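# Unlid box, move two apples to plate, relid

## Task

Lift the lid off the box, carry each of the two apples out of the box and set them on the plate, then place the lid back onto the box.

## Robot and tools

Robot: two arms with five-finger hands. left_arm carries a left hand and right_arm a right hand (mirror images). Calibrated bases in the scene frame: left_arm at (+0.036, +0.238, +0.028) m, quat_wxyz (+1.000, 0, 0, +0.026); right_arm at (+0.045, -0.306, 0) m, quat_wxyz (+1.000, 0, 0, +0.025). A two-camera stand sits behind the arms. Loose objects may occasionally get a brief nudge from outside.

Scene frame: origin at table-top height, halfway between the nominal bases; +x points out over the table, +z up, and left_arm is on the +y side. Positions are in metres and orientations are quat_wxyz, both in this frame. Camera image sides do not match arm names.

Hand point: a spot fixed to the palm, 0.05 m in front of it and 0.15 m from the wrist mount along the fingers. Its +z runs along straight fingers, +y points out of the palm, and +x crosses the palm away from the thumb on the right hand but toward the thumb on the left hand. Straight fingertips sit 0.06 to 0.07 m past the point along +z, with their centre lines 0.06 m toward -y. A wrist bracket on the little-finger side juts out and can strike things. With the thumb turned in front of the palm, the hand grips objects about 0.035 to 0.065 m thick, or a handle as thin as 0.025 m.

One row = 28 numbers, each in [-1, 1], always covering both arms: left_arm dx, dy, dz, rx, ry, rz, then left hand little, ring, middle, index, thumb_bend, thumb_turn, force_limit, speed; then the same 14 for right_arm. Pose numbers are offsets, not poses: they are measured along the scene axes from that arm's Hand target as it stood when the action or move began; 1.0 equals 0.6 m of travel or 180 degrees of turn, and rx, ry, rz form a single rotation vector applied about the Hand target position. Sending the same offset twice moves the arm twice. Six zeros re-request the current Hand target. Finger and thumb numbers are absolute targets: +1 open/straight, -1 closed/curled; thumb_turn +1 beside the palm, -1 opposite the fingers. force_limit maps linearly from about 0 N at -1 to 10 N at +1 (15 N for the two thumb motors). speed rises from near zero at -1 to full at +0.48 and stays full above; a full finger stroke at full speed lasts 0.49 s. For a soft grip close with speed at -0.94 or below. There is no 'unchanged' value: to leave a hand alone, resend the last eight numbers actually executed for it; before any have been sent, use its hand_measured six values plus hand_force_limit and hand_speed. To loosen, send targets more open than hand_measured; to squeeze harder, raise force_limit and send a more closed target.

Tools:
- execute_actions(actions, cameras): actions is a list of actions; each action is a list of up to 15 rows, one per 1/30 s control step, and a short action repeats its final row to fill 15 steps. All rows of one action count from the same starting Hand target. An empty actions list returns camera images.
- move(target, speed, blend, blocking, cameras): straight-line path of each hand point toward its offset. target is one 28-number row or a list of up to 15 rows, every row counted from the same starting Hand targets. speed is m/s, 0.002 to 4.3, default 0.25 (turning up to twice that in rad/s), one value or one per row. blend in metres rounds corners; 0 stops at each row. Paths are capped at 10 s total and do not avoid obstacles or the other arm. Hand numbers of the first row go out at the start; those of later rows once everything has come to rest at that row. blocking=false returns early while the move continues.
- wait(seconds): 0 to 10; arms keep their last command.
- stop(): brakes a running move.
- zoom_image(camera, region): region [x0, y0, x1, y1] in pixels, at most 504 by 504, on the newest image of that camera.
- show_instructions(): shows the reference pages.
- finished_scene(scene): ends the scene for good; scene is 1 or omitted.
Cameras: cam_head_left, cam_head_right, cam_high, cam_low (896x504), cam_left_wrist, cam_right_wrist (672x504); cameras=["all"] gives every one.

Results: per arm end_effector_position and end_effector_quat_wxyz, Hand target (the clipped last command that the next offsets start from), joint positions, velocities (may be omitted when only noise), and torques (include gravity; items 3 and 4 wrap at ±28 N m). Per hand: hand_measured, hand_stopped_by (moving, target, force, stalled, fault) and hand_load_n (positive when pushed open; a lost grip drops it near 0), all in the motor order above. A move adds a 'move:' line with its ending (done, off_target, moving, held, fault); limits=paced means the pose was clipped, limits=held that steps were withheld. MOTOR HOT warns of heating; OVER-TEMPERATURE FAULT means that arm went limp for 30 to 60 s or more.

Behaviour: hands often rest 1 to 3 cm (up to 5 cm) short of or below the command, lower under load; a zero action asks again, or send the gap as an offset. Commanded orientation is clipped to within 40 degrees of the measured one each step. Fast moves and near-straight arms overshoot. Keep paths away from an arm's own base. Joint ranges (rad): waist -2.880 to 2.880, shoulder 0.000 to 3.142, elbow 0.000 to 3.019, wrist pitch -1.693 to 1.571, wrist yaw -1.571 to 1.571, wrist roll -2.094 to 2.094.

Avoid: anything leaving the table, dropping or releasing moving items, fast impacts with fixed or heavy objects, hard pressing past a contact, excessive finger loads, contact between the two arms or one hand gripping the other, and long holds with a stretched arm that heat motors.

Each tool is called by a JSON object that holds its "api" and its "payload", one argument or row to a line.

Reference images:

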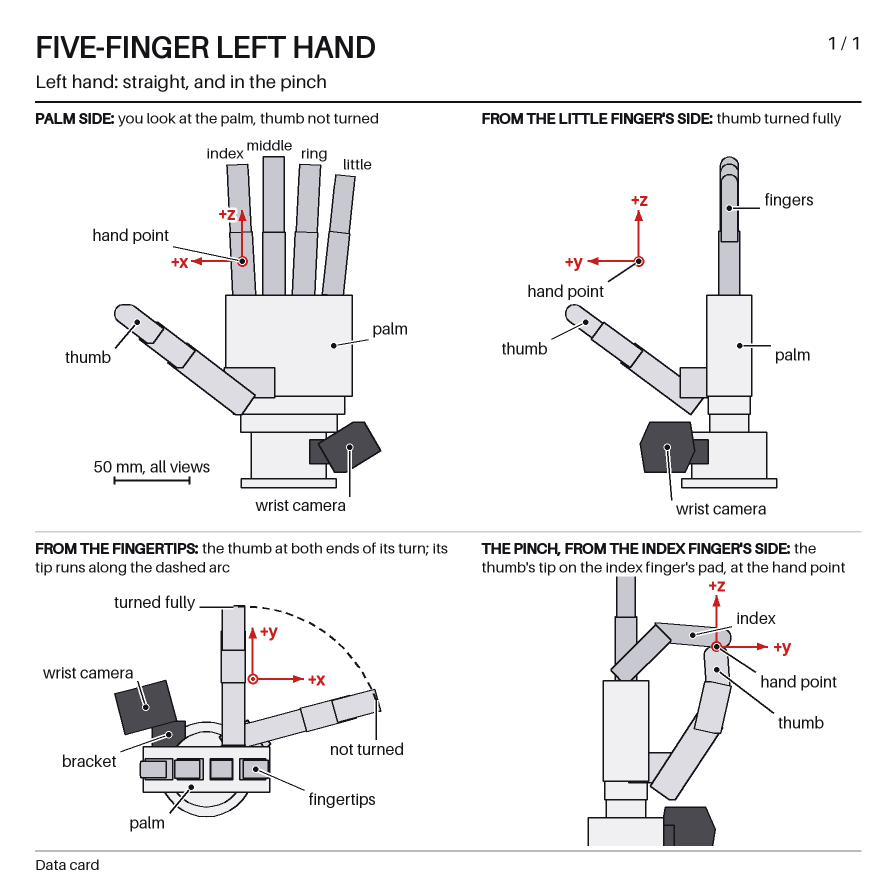

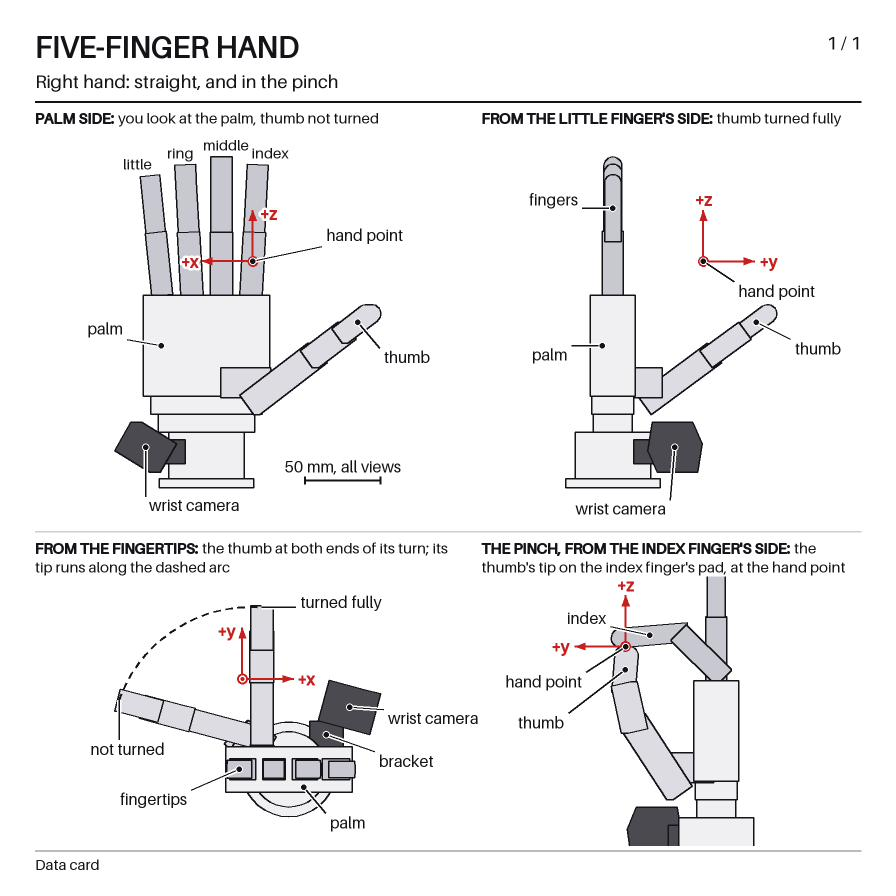

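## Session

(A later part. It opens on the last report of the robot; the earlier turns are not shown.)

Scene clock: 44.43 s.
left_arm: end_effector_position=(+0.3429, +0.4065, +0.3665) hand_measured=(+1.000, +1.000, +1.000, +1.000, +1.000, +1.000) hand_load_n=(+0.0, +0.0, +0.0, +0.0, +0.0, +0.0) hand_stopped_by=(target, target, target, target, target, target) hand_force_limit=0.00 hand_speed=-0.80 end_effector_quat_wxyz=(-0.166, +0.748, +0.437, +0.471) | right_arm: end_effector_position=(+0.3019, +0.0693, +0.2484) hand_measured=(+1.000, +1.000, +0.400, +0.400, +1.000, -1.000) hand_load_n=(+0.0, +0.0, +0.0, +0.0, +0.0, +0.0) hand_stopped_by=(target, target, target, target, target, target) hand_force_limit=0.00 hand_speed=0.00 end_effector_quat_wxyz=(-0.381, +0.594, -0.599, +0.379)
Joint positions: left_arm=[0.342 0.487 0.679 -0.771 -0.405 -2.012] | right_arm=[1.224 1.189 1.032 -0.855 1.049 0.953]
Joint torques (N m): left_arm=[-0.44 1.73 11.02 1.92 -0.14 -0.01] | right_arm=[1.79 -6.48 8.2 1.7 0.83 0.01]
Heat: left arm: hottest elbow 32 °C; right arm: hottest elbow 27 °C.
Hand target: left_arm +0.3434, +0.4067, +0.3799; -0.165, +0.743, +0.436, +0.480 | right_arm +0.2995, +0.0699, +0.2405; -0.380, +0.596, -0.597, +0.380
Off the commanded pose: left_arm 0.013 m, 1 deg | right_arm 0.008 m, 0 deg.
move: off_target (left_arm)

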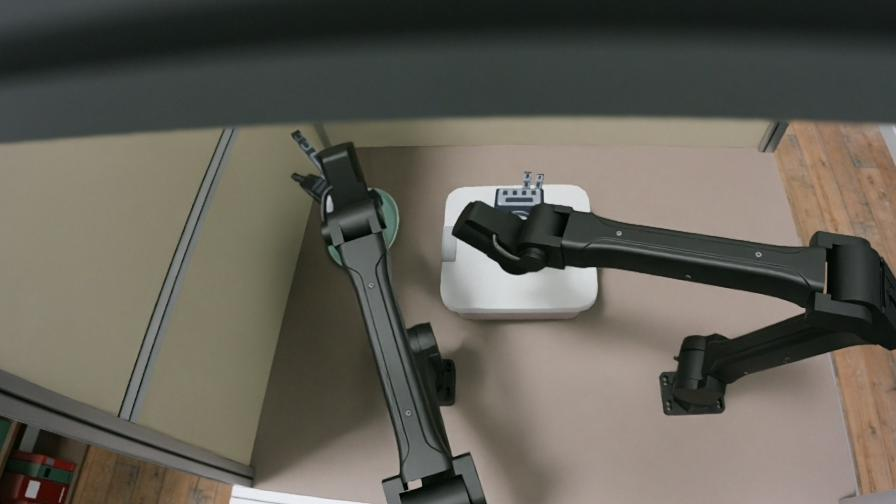

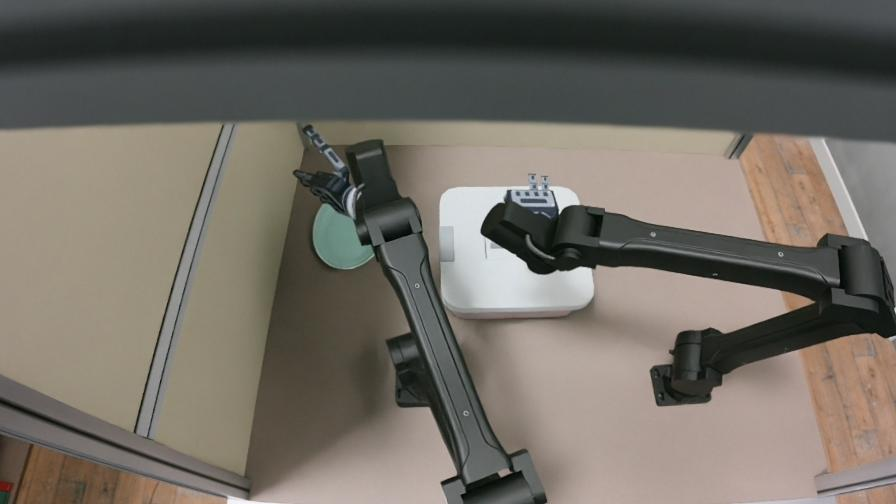

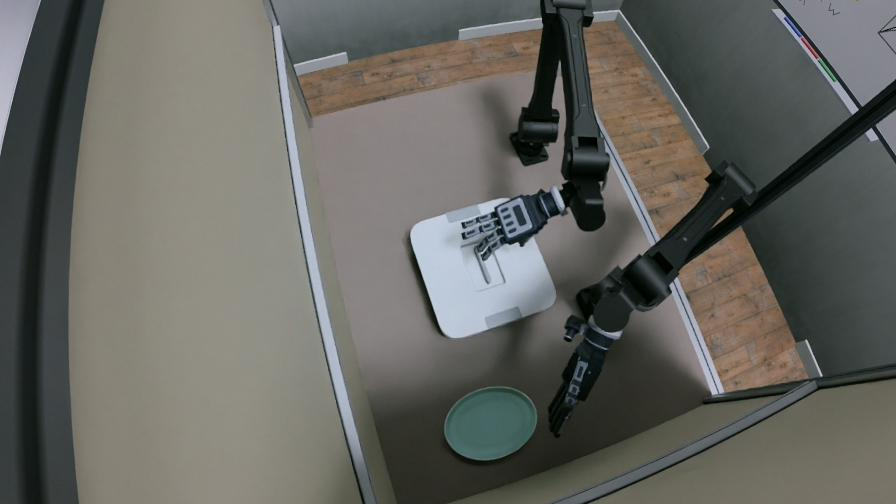

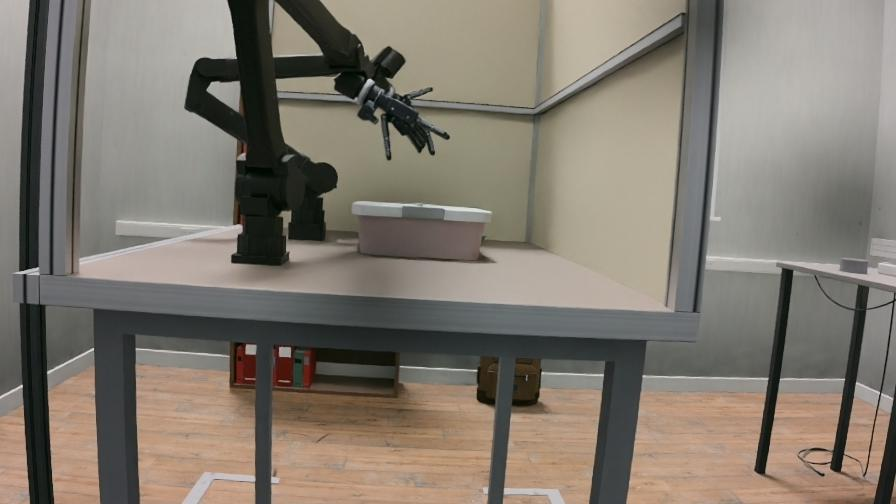

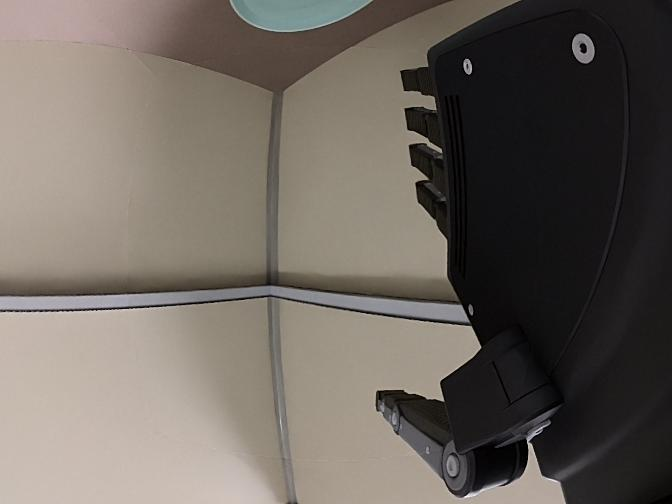

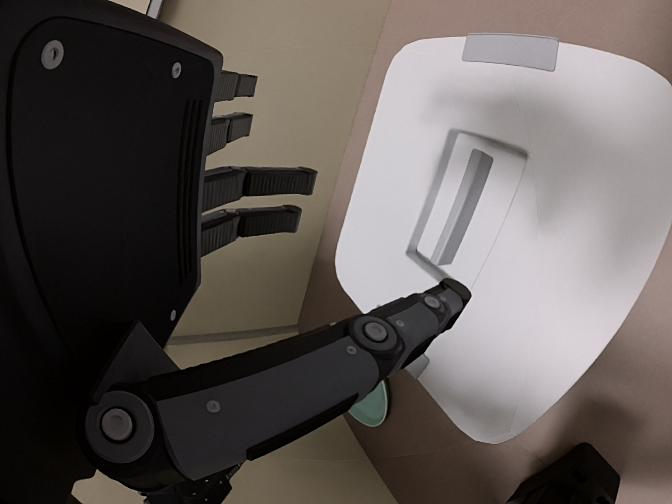

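{"api": "move", "payload": {
  "target": [0,0,0,0,0,0,1,1,1,1,1,1,0,-0.8, 0.033,0.0,-0.083,0,0,0,1,1,0.2,0.2,0.5,-1,0,0],
  "cameras": ["cam_high","cam_low","cam_right_wrist"]
}}

{"api": "zoom_image", "payload": {
  "camera": "cam_high",
  "region": [410, 180, 570, 340]
}}

{"api": "zoom_image", "payload": {
  "camera": "cam_low",
  "region": [350, 80, 500, 270]
}}

Scene clock: 50.93 s.
left_arm: end_effector_position=(+0.3429, +0.4065, +0.3665) hand_measured=(+1.000, +1.000, +1.000, +1.000, +1.000, +1.000) hand_load_n=(+0.0, +0.0, +0.0, +0.0, +0.0, +0.0) hand_stopped_by=(target, target, target, target, target, target) hand_force_limit=0.00 hand_speed=-0.80 end_effector_quat_wxyz=(-0.166, +0.748, +0.437, +0.471) | right_arm: end_effector_position=(+0.3170, +0.0746, +0.2008) hand_measured=(+1.000, +1.000, +0.200, +0.200, +0.500, -1.000) hand_load_n=(+0.0, +0.0, +0.0, +0.0, +0.0, +0.0) hand_stopped_by=(target, target, target, target, target, target) hand_force_limit=0.00 hand_speed=0.00 end_effector_quat_wxyz=(-0.388, +0.591, -0.599, +0.375)
Joint positions: left_arm=[0.342 0.487 0.679 -0.771 -0.405 -2.012] | right_arm=[1.189 1.229 0.925 -0.633 1.028 0.886]
Joint torques (N m): left_arm=[-0.44 1.61 11.08 1.94 -0.13 -0.02] | right_arm=[0.62 -6.3 7.95 1.78 0.47 -0.15]
Heat: left arm: hottest elbow 33 °C; right arm: hottest elbow 28 °C.
Hand target: left_arm +0.3434, +0.4067, +0.3799; -0.165, +0.743, +0.436, +0.480 | right_arm +0.3193, +0.0700, +0.1906; -0.380, +0.596, -0.597, +0.380
Off the commanded pose: left_arm 0.013 m, 1 deg | right_arm 0.011 m, 1 deg.
move: off_target (left_arm, right_arm)
Images, in order (width x height): cam_high 896x504, cam_low 896x504, cam_right_wrist 672x504.

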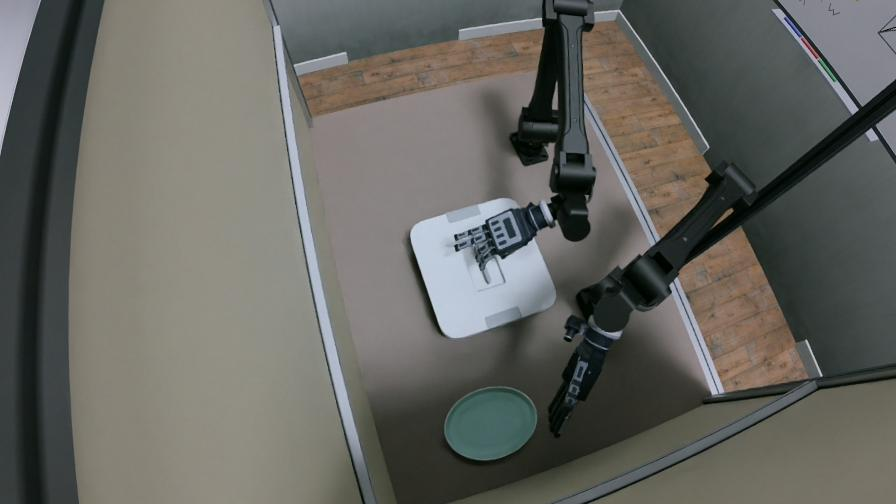

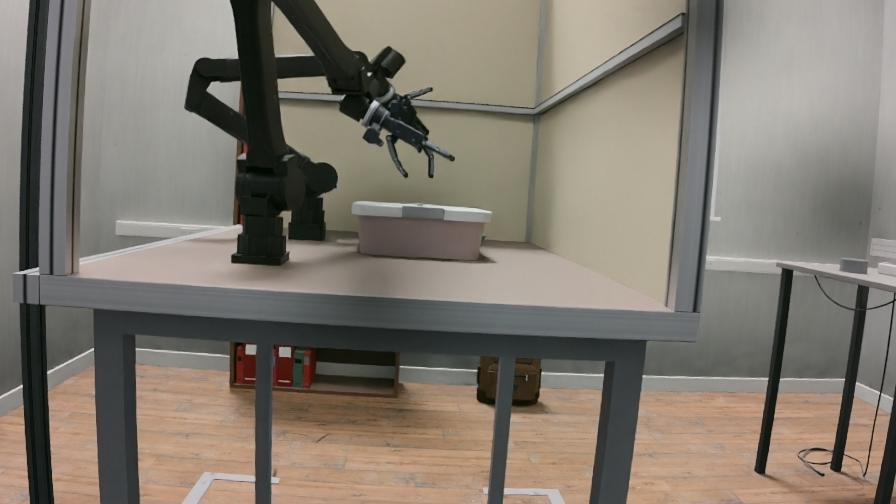

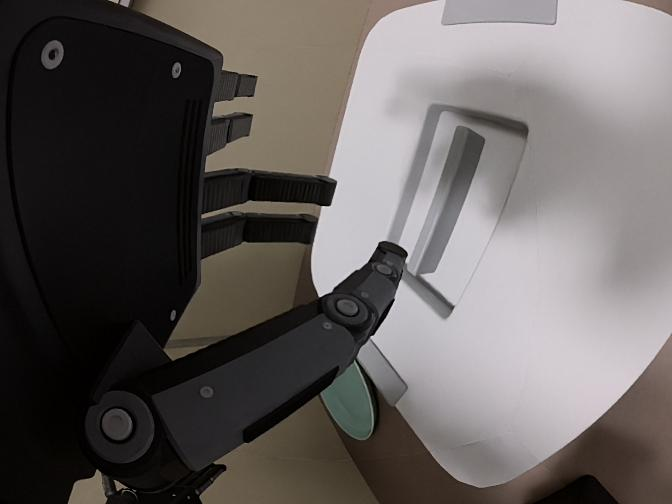

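Scaled by 3.150 from the camera's 896x504 image, which has a finer 1280x720 frame.

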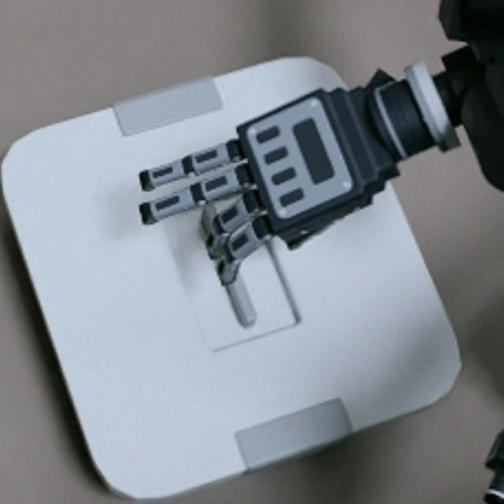

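Scaled by 2.653 from the camera's 896x504 image, which has a finer 1280x720 frame.

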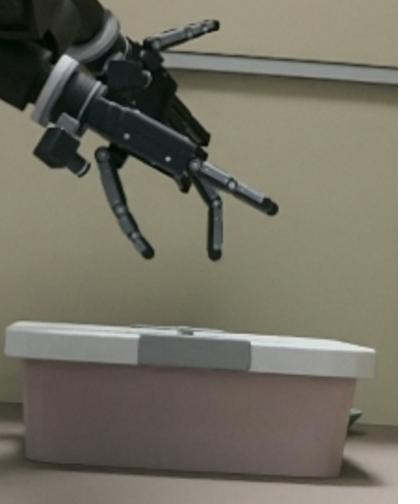

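{"api": "move", "payload": {
  "target": [0,0,0,0,0,0,1,1,1,1,1,1,0,-0.8, 0.0067,-0.04,-0.0667,0,0,0,1,1,0.08,0.08,0.25,-1,0,0],
  "cameras": ["cam_high","cam_low","cam_right_wrist"]
}}

{"api": "zoom_image", "payload": {
  "camera": "cam_high",
  "region": [430, 200, 530, 300]
}}

{"api": "zoom_image", "payload": {
  "camera": "cam_low",
  "region": [370, 130, 470, 230]
}}

Scene clock: 57.23 s.
left_arm: end_effector_position=(+0.3429, +0.4065, +0.3665) hand_measured=(+1.000, +1.000, +1.000, +1.000, +1.000, +1.000) hand_load_n=(+0.0, +0.0, +0.0, +0.0, +0.0, +0.0) hand_stopped_by=(target, target, target, target, target, target) hand_force_limit=0.00 hand_speed=-0.80 end_effector_quat_wxyz=(-0.166, +0.748, +0.437, +0.471) | right_arm: end_effector_position=(+0.3219, +0.0526, +0.1556) hand_measured=(+1.000, +1.000, +0.080, +0.080, +0.250, -1.000) hand_load_n=(+0.0, +0.0, +0.0, +0.0, +0.0, +0.0) hand_stopped_by=(target, target, target, target, target, target) hand_force_limit=0.00 hand_speed=0.00 end_effector_quat_wxyz=(-0.384, +0.594, -0.598, +0.377)
Joint positions: left_arm=[0.342 0.487 0.679 -0.771 -0.405 -2.012] | right_arm=[1.155 1.224 0.792 -0.474 1.007 0.834]
Joint torques (N m): left_arm=[-0.44 1.55 11.07 1.91 -0.14 -0.02] | right_arm=[0.62 -6.89 7.46 1.87 0.45 -0.11]
Heat: left arm: hottest elbow 33 °C; right arm: hottest elbow 28 °C.
Hand target: left_arm +0.3434, +0.4067, +0.3799; -0.165, +0.743, +0.436, +0.480 | right_arm +0.3233, +0.0459, +0.1505; -0.380, +0.596, -0.597, +0.380
Off the commanded pose: left_arm 0.013 m, 1 deg | right_arm 0.008 m, 1 deg.
move: off_target (left_arm)
Images, in order (width x height): cam_high 896x504, cam_low 896x504, cam_right_wrist 672x504.

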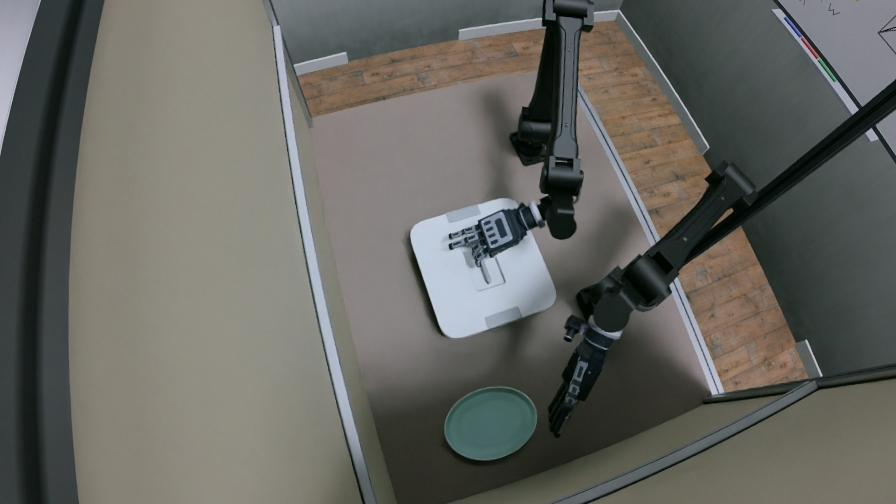

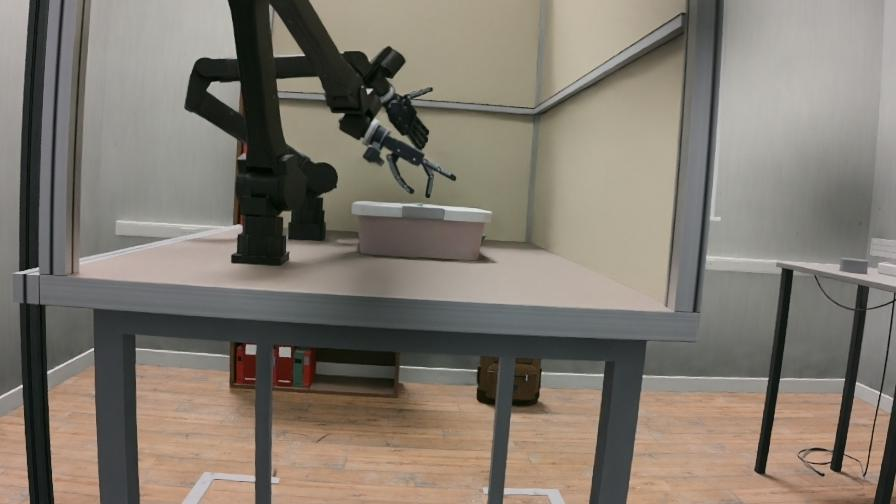

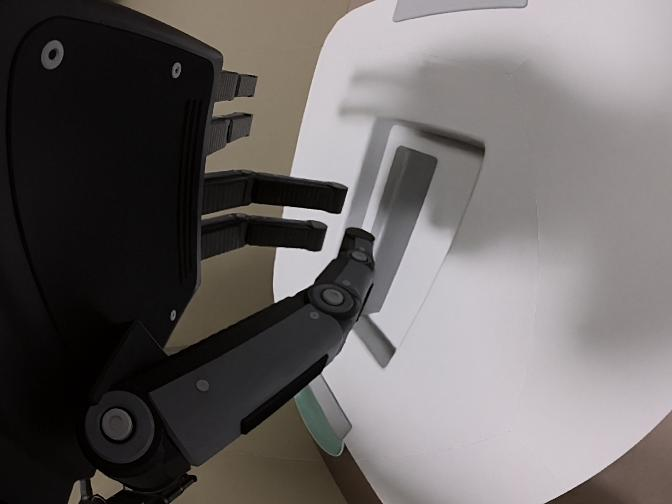

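Scaled by 5.040 from the camera's 896x504 image, which has a finer 1280x720 frame.

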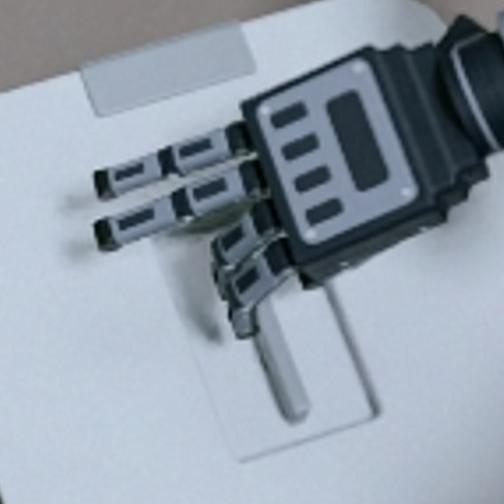

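Scaled by 5.040 from the camera's 896x504 image, which has a finer 1280x720 frame.

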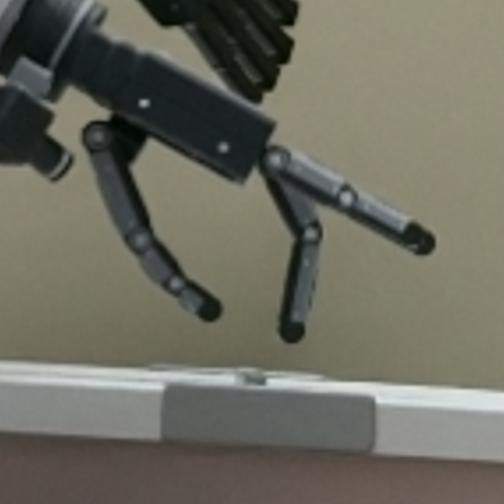

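{"api": "move", "payload": {
  "target": [0,0,0,0,0,0,1,1,1,1,1,1,0,-0.8, 0.0,0.0083,-0.044,0,0,0,1,1,0.08,0.08,0.25,-1,0,0],
  "cameras": ["cam_high","cam_low","cam_right_wrist"],
  "speed": 0.08
}}

{"api": "zoom_image", "payload": {
  "camera": "cam_high",
  "region": [430, 200, 530, 300]
}}

{"api": "zoom_image", "payload": {
  "camera": "cam_low",
  "region": [370, 130, 470, 230]
}}

{"api": "zoom_image", "payload": {
  "camera": "cam_right_wrist",
  "region": [260, 90, 510, 360]
}}

Scene clock: 62.07 s.
left_arm: end_effector_position=(+0.3429, +0.4065, +0.3665) hand_measured=(+1.000, +1.000, +1.000, +1.000, +1.000, +1.000) hand_load_n=(+0.0, -0.5, +0.0, +0.0, +0.0, +0.0) hand_stopped_by=(target, target, target, target, target, target) hand_force_limit=0.00 hand_speed=-0.80 end_effector_quat_wxyz=(-0.166, +0.748, +0.437, +0.471) | right_arm: end_effector_position=(+0.3229, +0.0553, +0.1341) hand_measured=(+1.000, +1.000, +0.080, +0.080, +0.250, -1.000) hand_load_n=(+0.0, +0.0, +0.0, +0.0, +0.0, +0.0) hand_stopped_by=(target, target, target, target, target, target) hand_force_limit=0.00 hand_speed=0.00 end_effector_quat_wxyz=(-0.387, +0.592, -0.598, +0.376)
Joint positions: left_arm=[0.342 0.487 0.679 -0.771 -0.405 -2.012] | right_arm=[1.155 1.261 0.757 -0.394 1.007 0.834]
Joint torques (N m): left_arm=[-0.5 1.73 11.04 1.95 -0.13 -0.01] | right_arm=[0.91 -5.95 7.35 1.87 0.58 -0.08]
Heat: left arm: hottest elbow 33 °C; right arm: hottest elbow 28 °C.
Hand target: left_arm +0.3434, +0.4067, +0.3799; -0.165, +0.743, +0.436, +0.480 | right_arm +0.3234, +0.0510, +0.1243; -0.380, +0.596, -0.597, +0.380
Off the commanded pose: left_arm 0.013 m, 1 deg | right_arm 0.011 m, 1 deg.
move: off_target (left_arm, right_arm)
Images, in order (width x height): cam_high 896x504, cam_low 896x504, cam_right_wrist 672x504.

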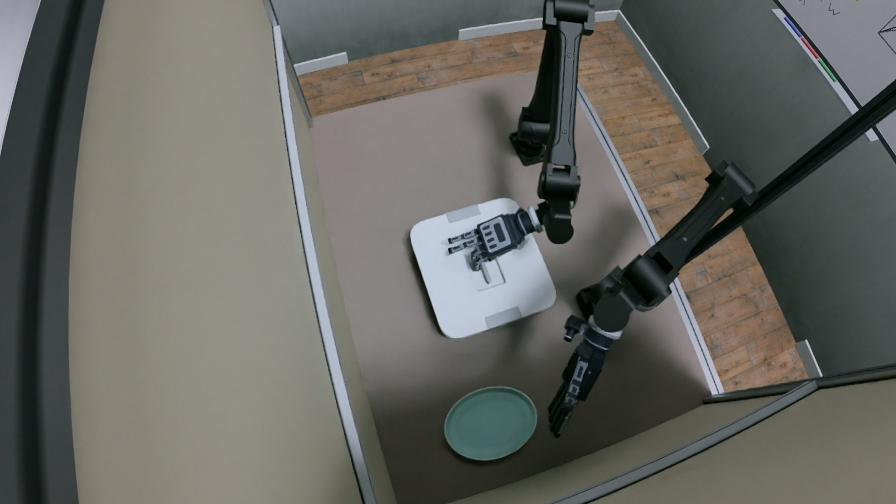

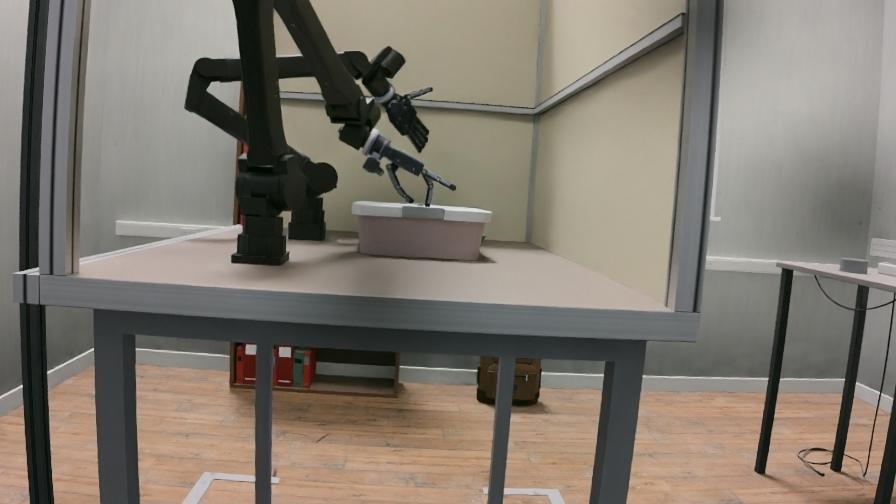

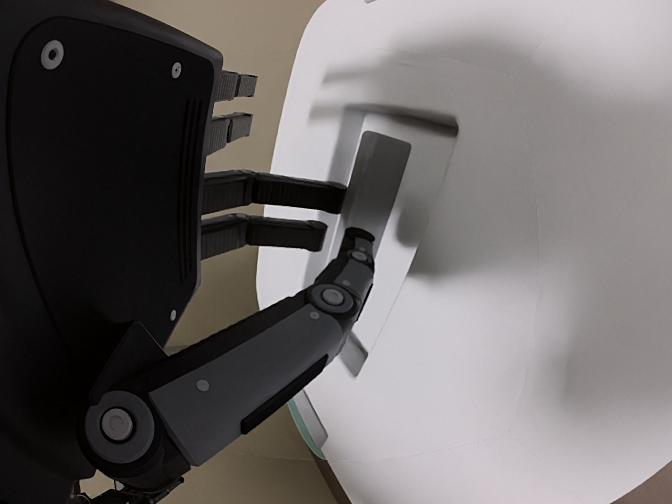

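Scaled by 5.040 from the camera's 896x504 image, which has a finer 1280x720 frame.

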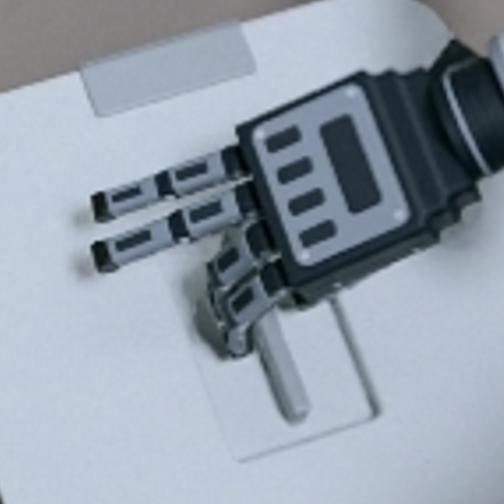

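Scaled by 5.040 from the camera's 896x504 image, which has a finer 1280x720 frame.

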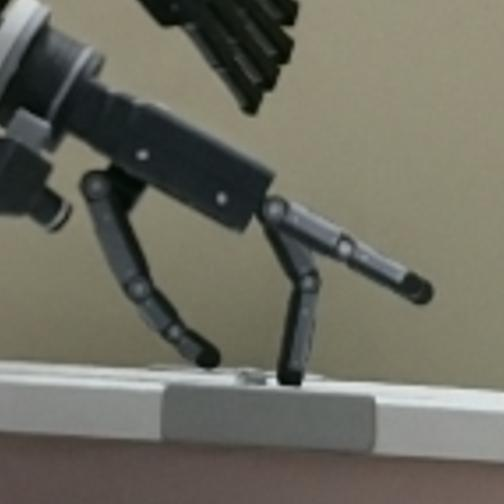

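Scaled by 1.867 from the camera's 672x504 image, which has a finer 960x720 frame.

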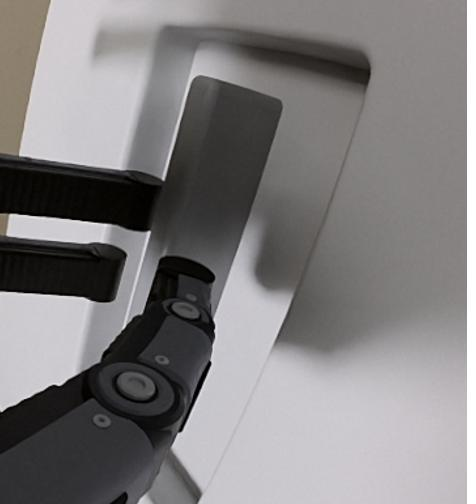

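{"api": "move", "payload": {
  "target": [0,0,0,0,0,0,1,1,1,1,1,1,0,-0.8, 0.0,0.0,-0.022,0,-0.044,0,1,1,0.08,0.08,0.25,-1,0,0],
  "cameras": ["cam_high","cam_low","cam_right_wrist"],
  "speed": 0.08
}}

{"api": "zoom_image", "payload": {
  "camera": "cam_low",
  "region": [370, 130, 470, 230]
}}

{"api": "zoom_image", "payload": {
  "camera": "cam_right_wrist",
  "region": [260, 90, 510, 360]
}}

Scene clock: 65.37 s.
left_arm: end_effector_position=(+0.3429, +0.4065, +0.3665) hand_measured=(+1.000, +1.000, +1.000, +1.000, +1.000, +1.000) hand_load_n=(+0.0, +0.0, +0.0, +0.0, +0.0, +0.0) hand_stopped_by=(target, target, target, target, target, target) hand_force_limit=0.00 hand_speed=-0.80 end_effector_quat_wxyz=(-0.166, +0.748, +0.437, +0.471) | right_arm: end_effector_position=(+0.3283, +0.0533, +0.1211) hand_measured=(+1.000, +1.000, +0.080, +0.080, +0.250, -1.000) hand_load_n=(+0.0, +0.0, +0.0, +0.0, +0.0, +0.0) hand_stopped_by=(target, target, target, target, target, target) hand_force_limit=0.00 hand_speed=0.00 end_effector_quat_wxyz=(-0.426, +0.559, -0.578, +0.415)
Joint positions: left_arm=[0.342 0.487 0.679 -0.771 -0.405 -2.012] | right_arm=[1.186 1.302 0.661 -0.114 1.131 0.735]
Joint torques (N m): left_arm=[-0.62 1.79 11.03 1.92 -0.13 -0.02] | right_arm=[2.08 -5.83 6.76 1.91 0.75 -0.16]
Heat: left arm: hottest elbow 34 °C; right arm: hottest elbow 28 °C.
Hand target: left_arm +0.3434, +0.4067, +0.3799; -0.165, +0.743, +0.436, +0.480 | right_arm +0.3234, +0.0510, +0.1112; -0.420, +0.568, -0.569, +0.420
Off the commanded pose: left_arm 0.013 m, 1 deg | right_arm 0.011 m, 2 deg.
move: off_target (left_arm, right_arm)
Images, in order (width x height): cam_high 896x504, cam_low 896x504, cam_right_wrist 672x504.

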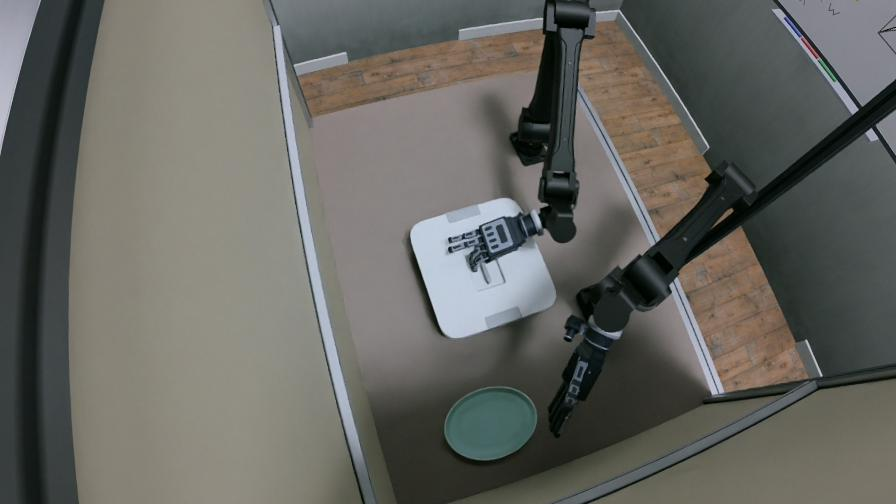

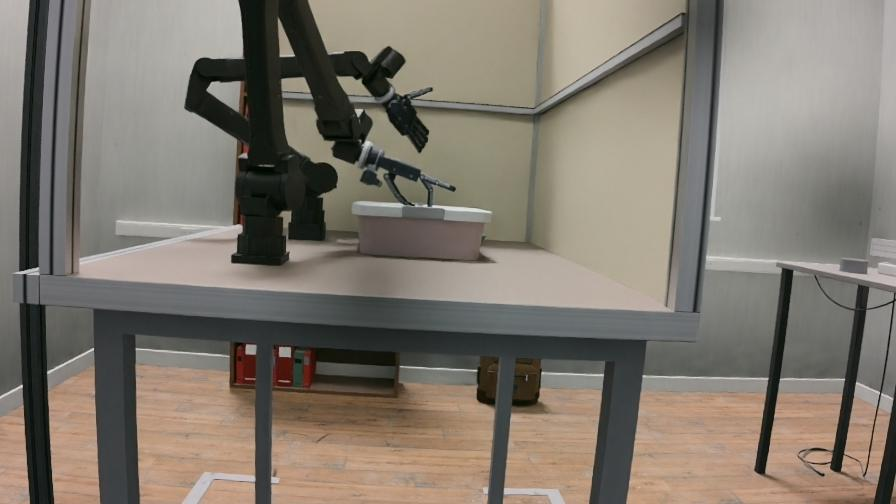

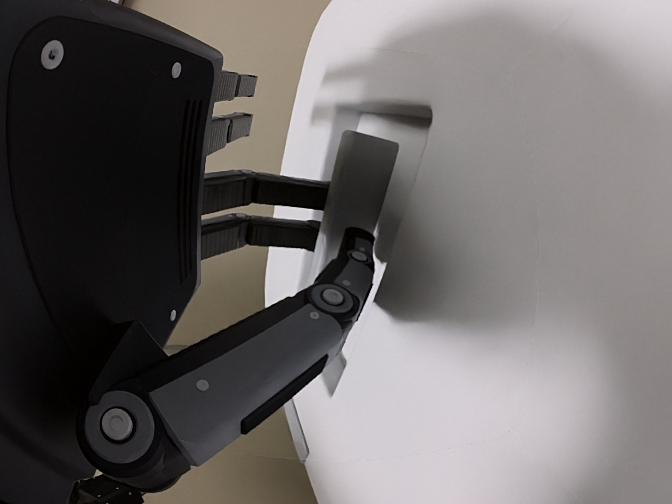

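Scaled by 5.040 from the camera's 896x504 image, which has a finer 1280x720 frame.

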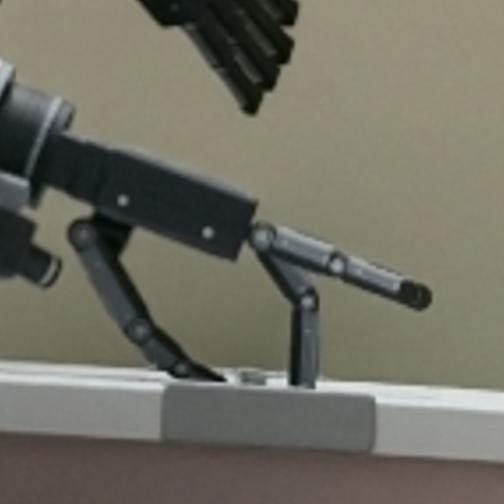

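Scaled by 1.867 from the camera's 672x504 image, which has a finer 960x720 frame.

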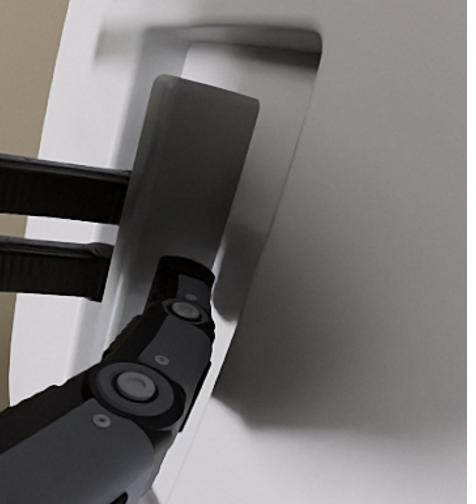

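{"api": "move", "payload": {
  "target": [0,0,0,0,0,0,1,1,1,1,1,1,0,-0.8, 0.0,0.0,0,0,0,0,1,1,-0.6,-0.6,0.15,-1,0.2,-0.85],
  "cameras": ["cam_high","cam_low","cam_right_wrist"],
  "speed": 0.08
}}

{"api": "zoom_image", "payload": {
  "camera": "cam_low",
  "region": [370, 130, 470, 230]
}}

{"api": "zoom_image", "payload": {
  "camera": "cam_right_wrist",
  "region": [260, 90, 510, 360]
}}

Scene clock: 68.60 s.
left_arm: end_effector_position=(+0.3429, +0.4065, +0.3665) hand_measured=(+1.000, +1.000, +1.000, +1.000, +1.000, +1.000) hand_load_n=(+0.0, +0.0, +0.0, +0.0, +0.0, +0.0) hand_stopped_by=(target, target, target, target, target, target) hand_force_limit=0.00 hand_speed=-0.80 end_effector_quat_wxyz=(-0.166, +0.748, +0.437, +0.471) | right_arm: end_effector_position=(+0.3283, +0.0532, +0.1210) hand_measured=(+1.000, +1.000, -0.098, -0.126, +0.154, -1.000) hand_load_n=(+0.0, +0.0, +5.0, +5.5, +5.5, +0.0) hand_stopped_by=(target, target, force, force, target, target) hand_force_limit=0.20 hand_speed=-0.85 end_effector_quat_wxyz=(-0.425, +0.559, -0.577, +0.416)
Joint positions: left_arm=[0.342 0.487 0.679 -0.771 -0.405 -2.012] | right_arm=[1.186 1.302 0.661 -0.114 1.131 0.733]
Joint torques (N m): left_arm=[-0.56 1.61 11.1 1.98 -0.14 -0.02] | right_arm=[1.96 -5.95 6.75 1.87 0.73 -0.14]
Heat: left arm: hottest elbow 34 °C; right arm: hottest elbow 28 °C.
Hand target: left_arm +0.3434, +0.4067, +0.3799; -0.165, +0.743, +0.436, +0.480 | right_arm +0.3234, +0.0508, +0.1113; -0.420, +0.568, -0.569, +0.420
Off the commanded pose: left_arm 0.013 m, 1 deg | right_arm 0.011 m, 2 deg.
move: off_target (left_arm, right_arm)
Images, in order (width x height): cam_high 896x504, cam_low 896x504, cam_right_wrist 672x504.

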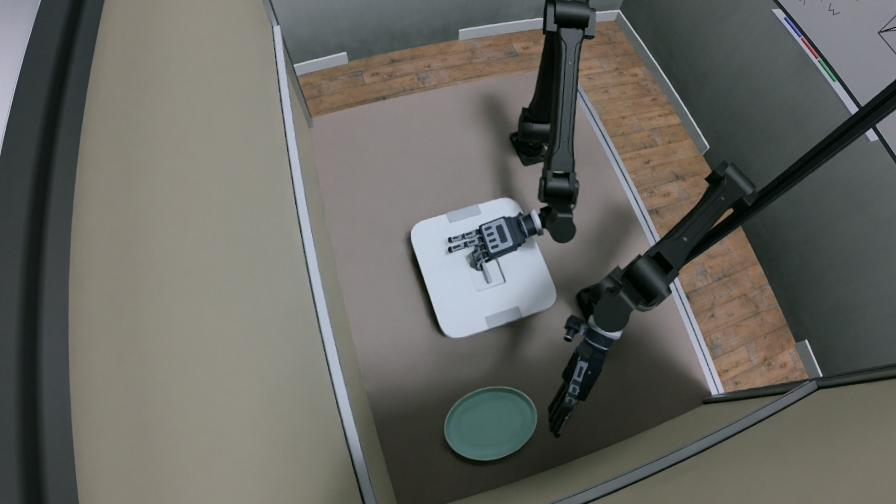

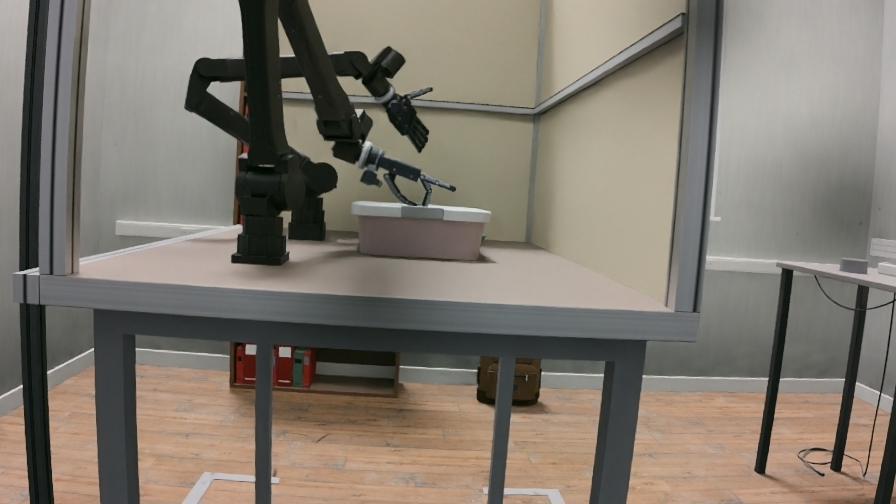

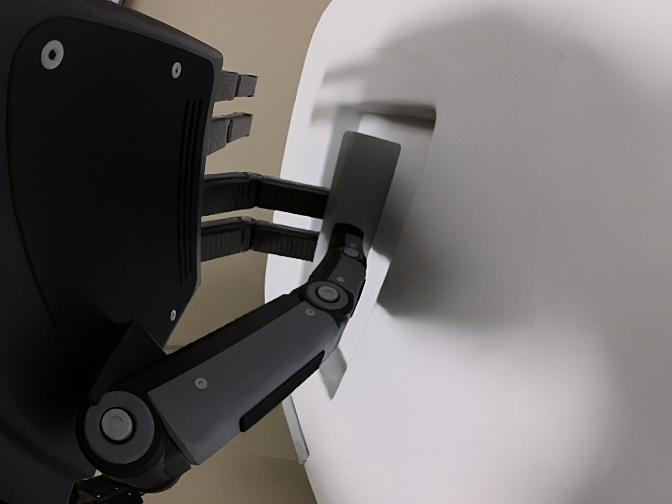

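Scaled by 5.040 from the camera's 896x504 image, which has a finer 1280x720 frame.

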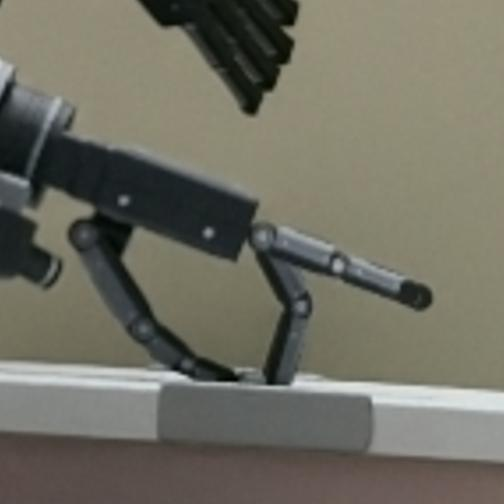

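Scaled by 1.867 from the camera's 672x504 image, which has a finer 960x720 frame.

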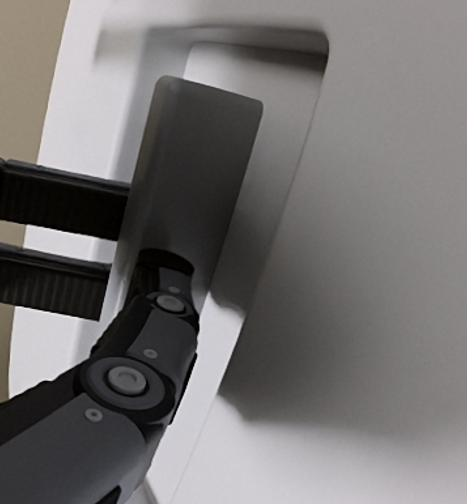

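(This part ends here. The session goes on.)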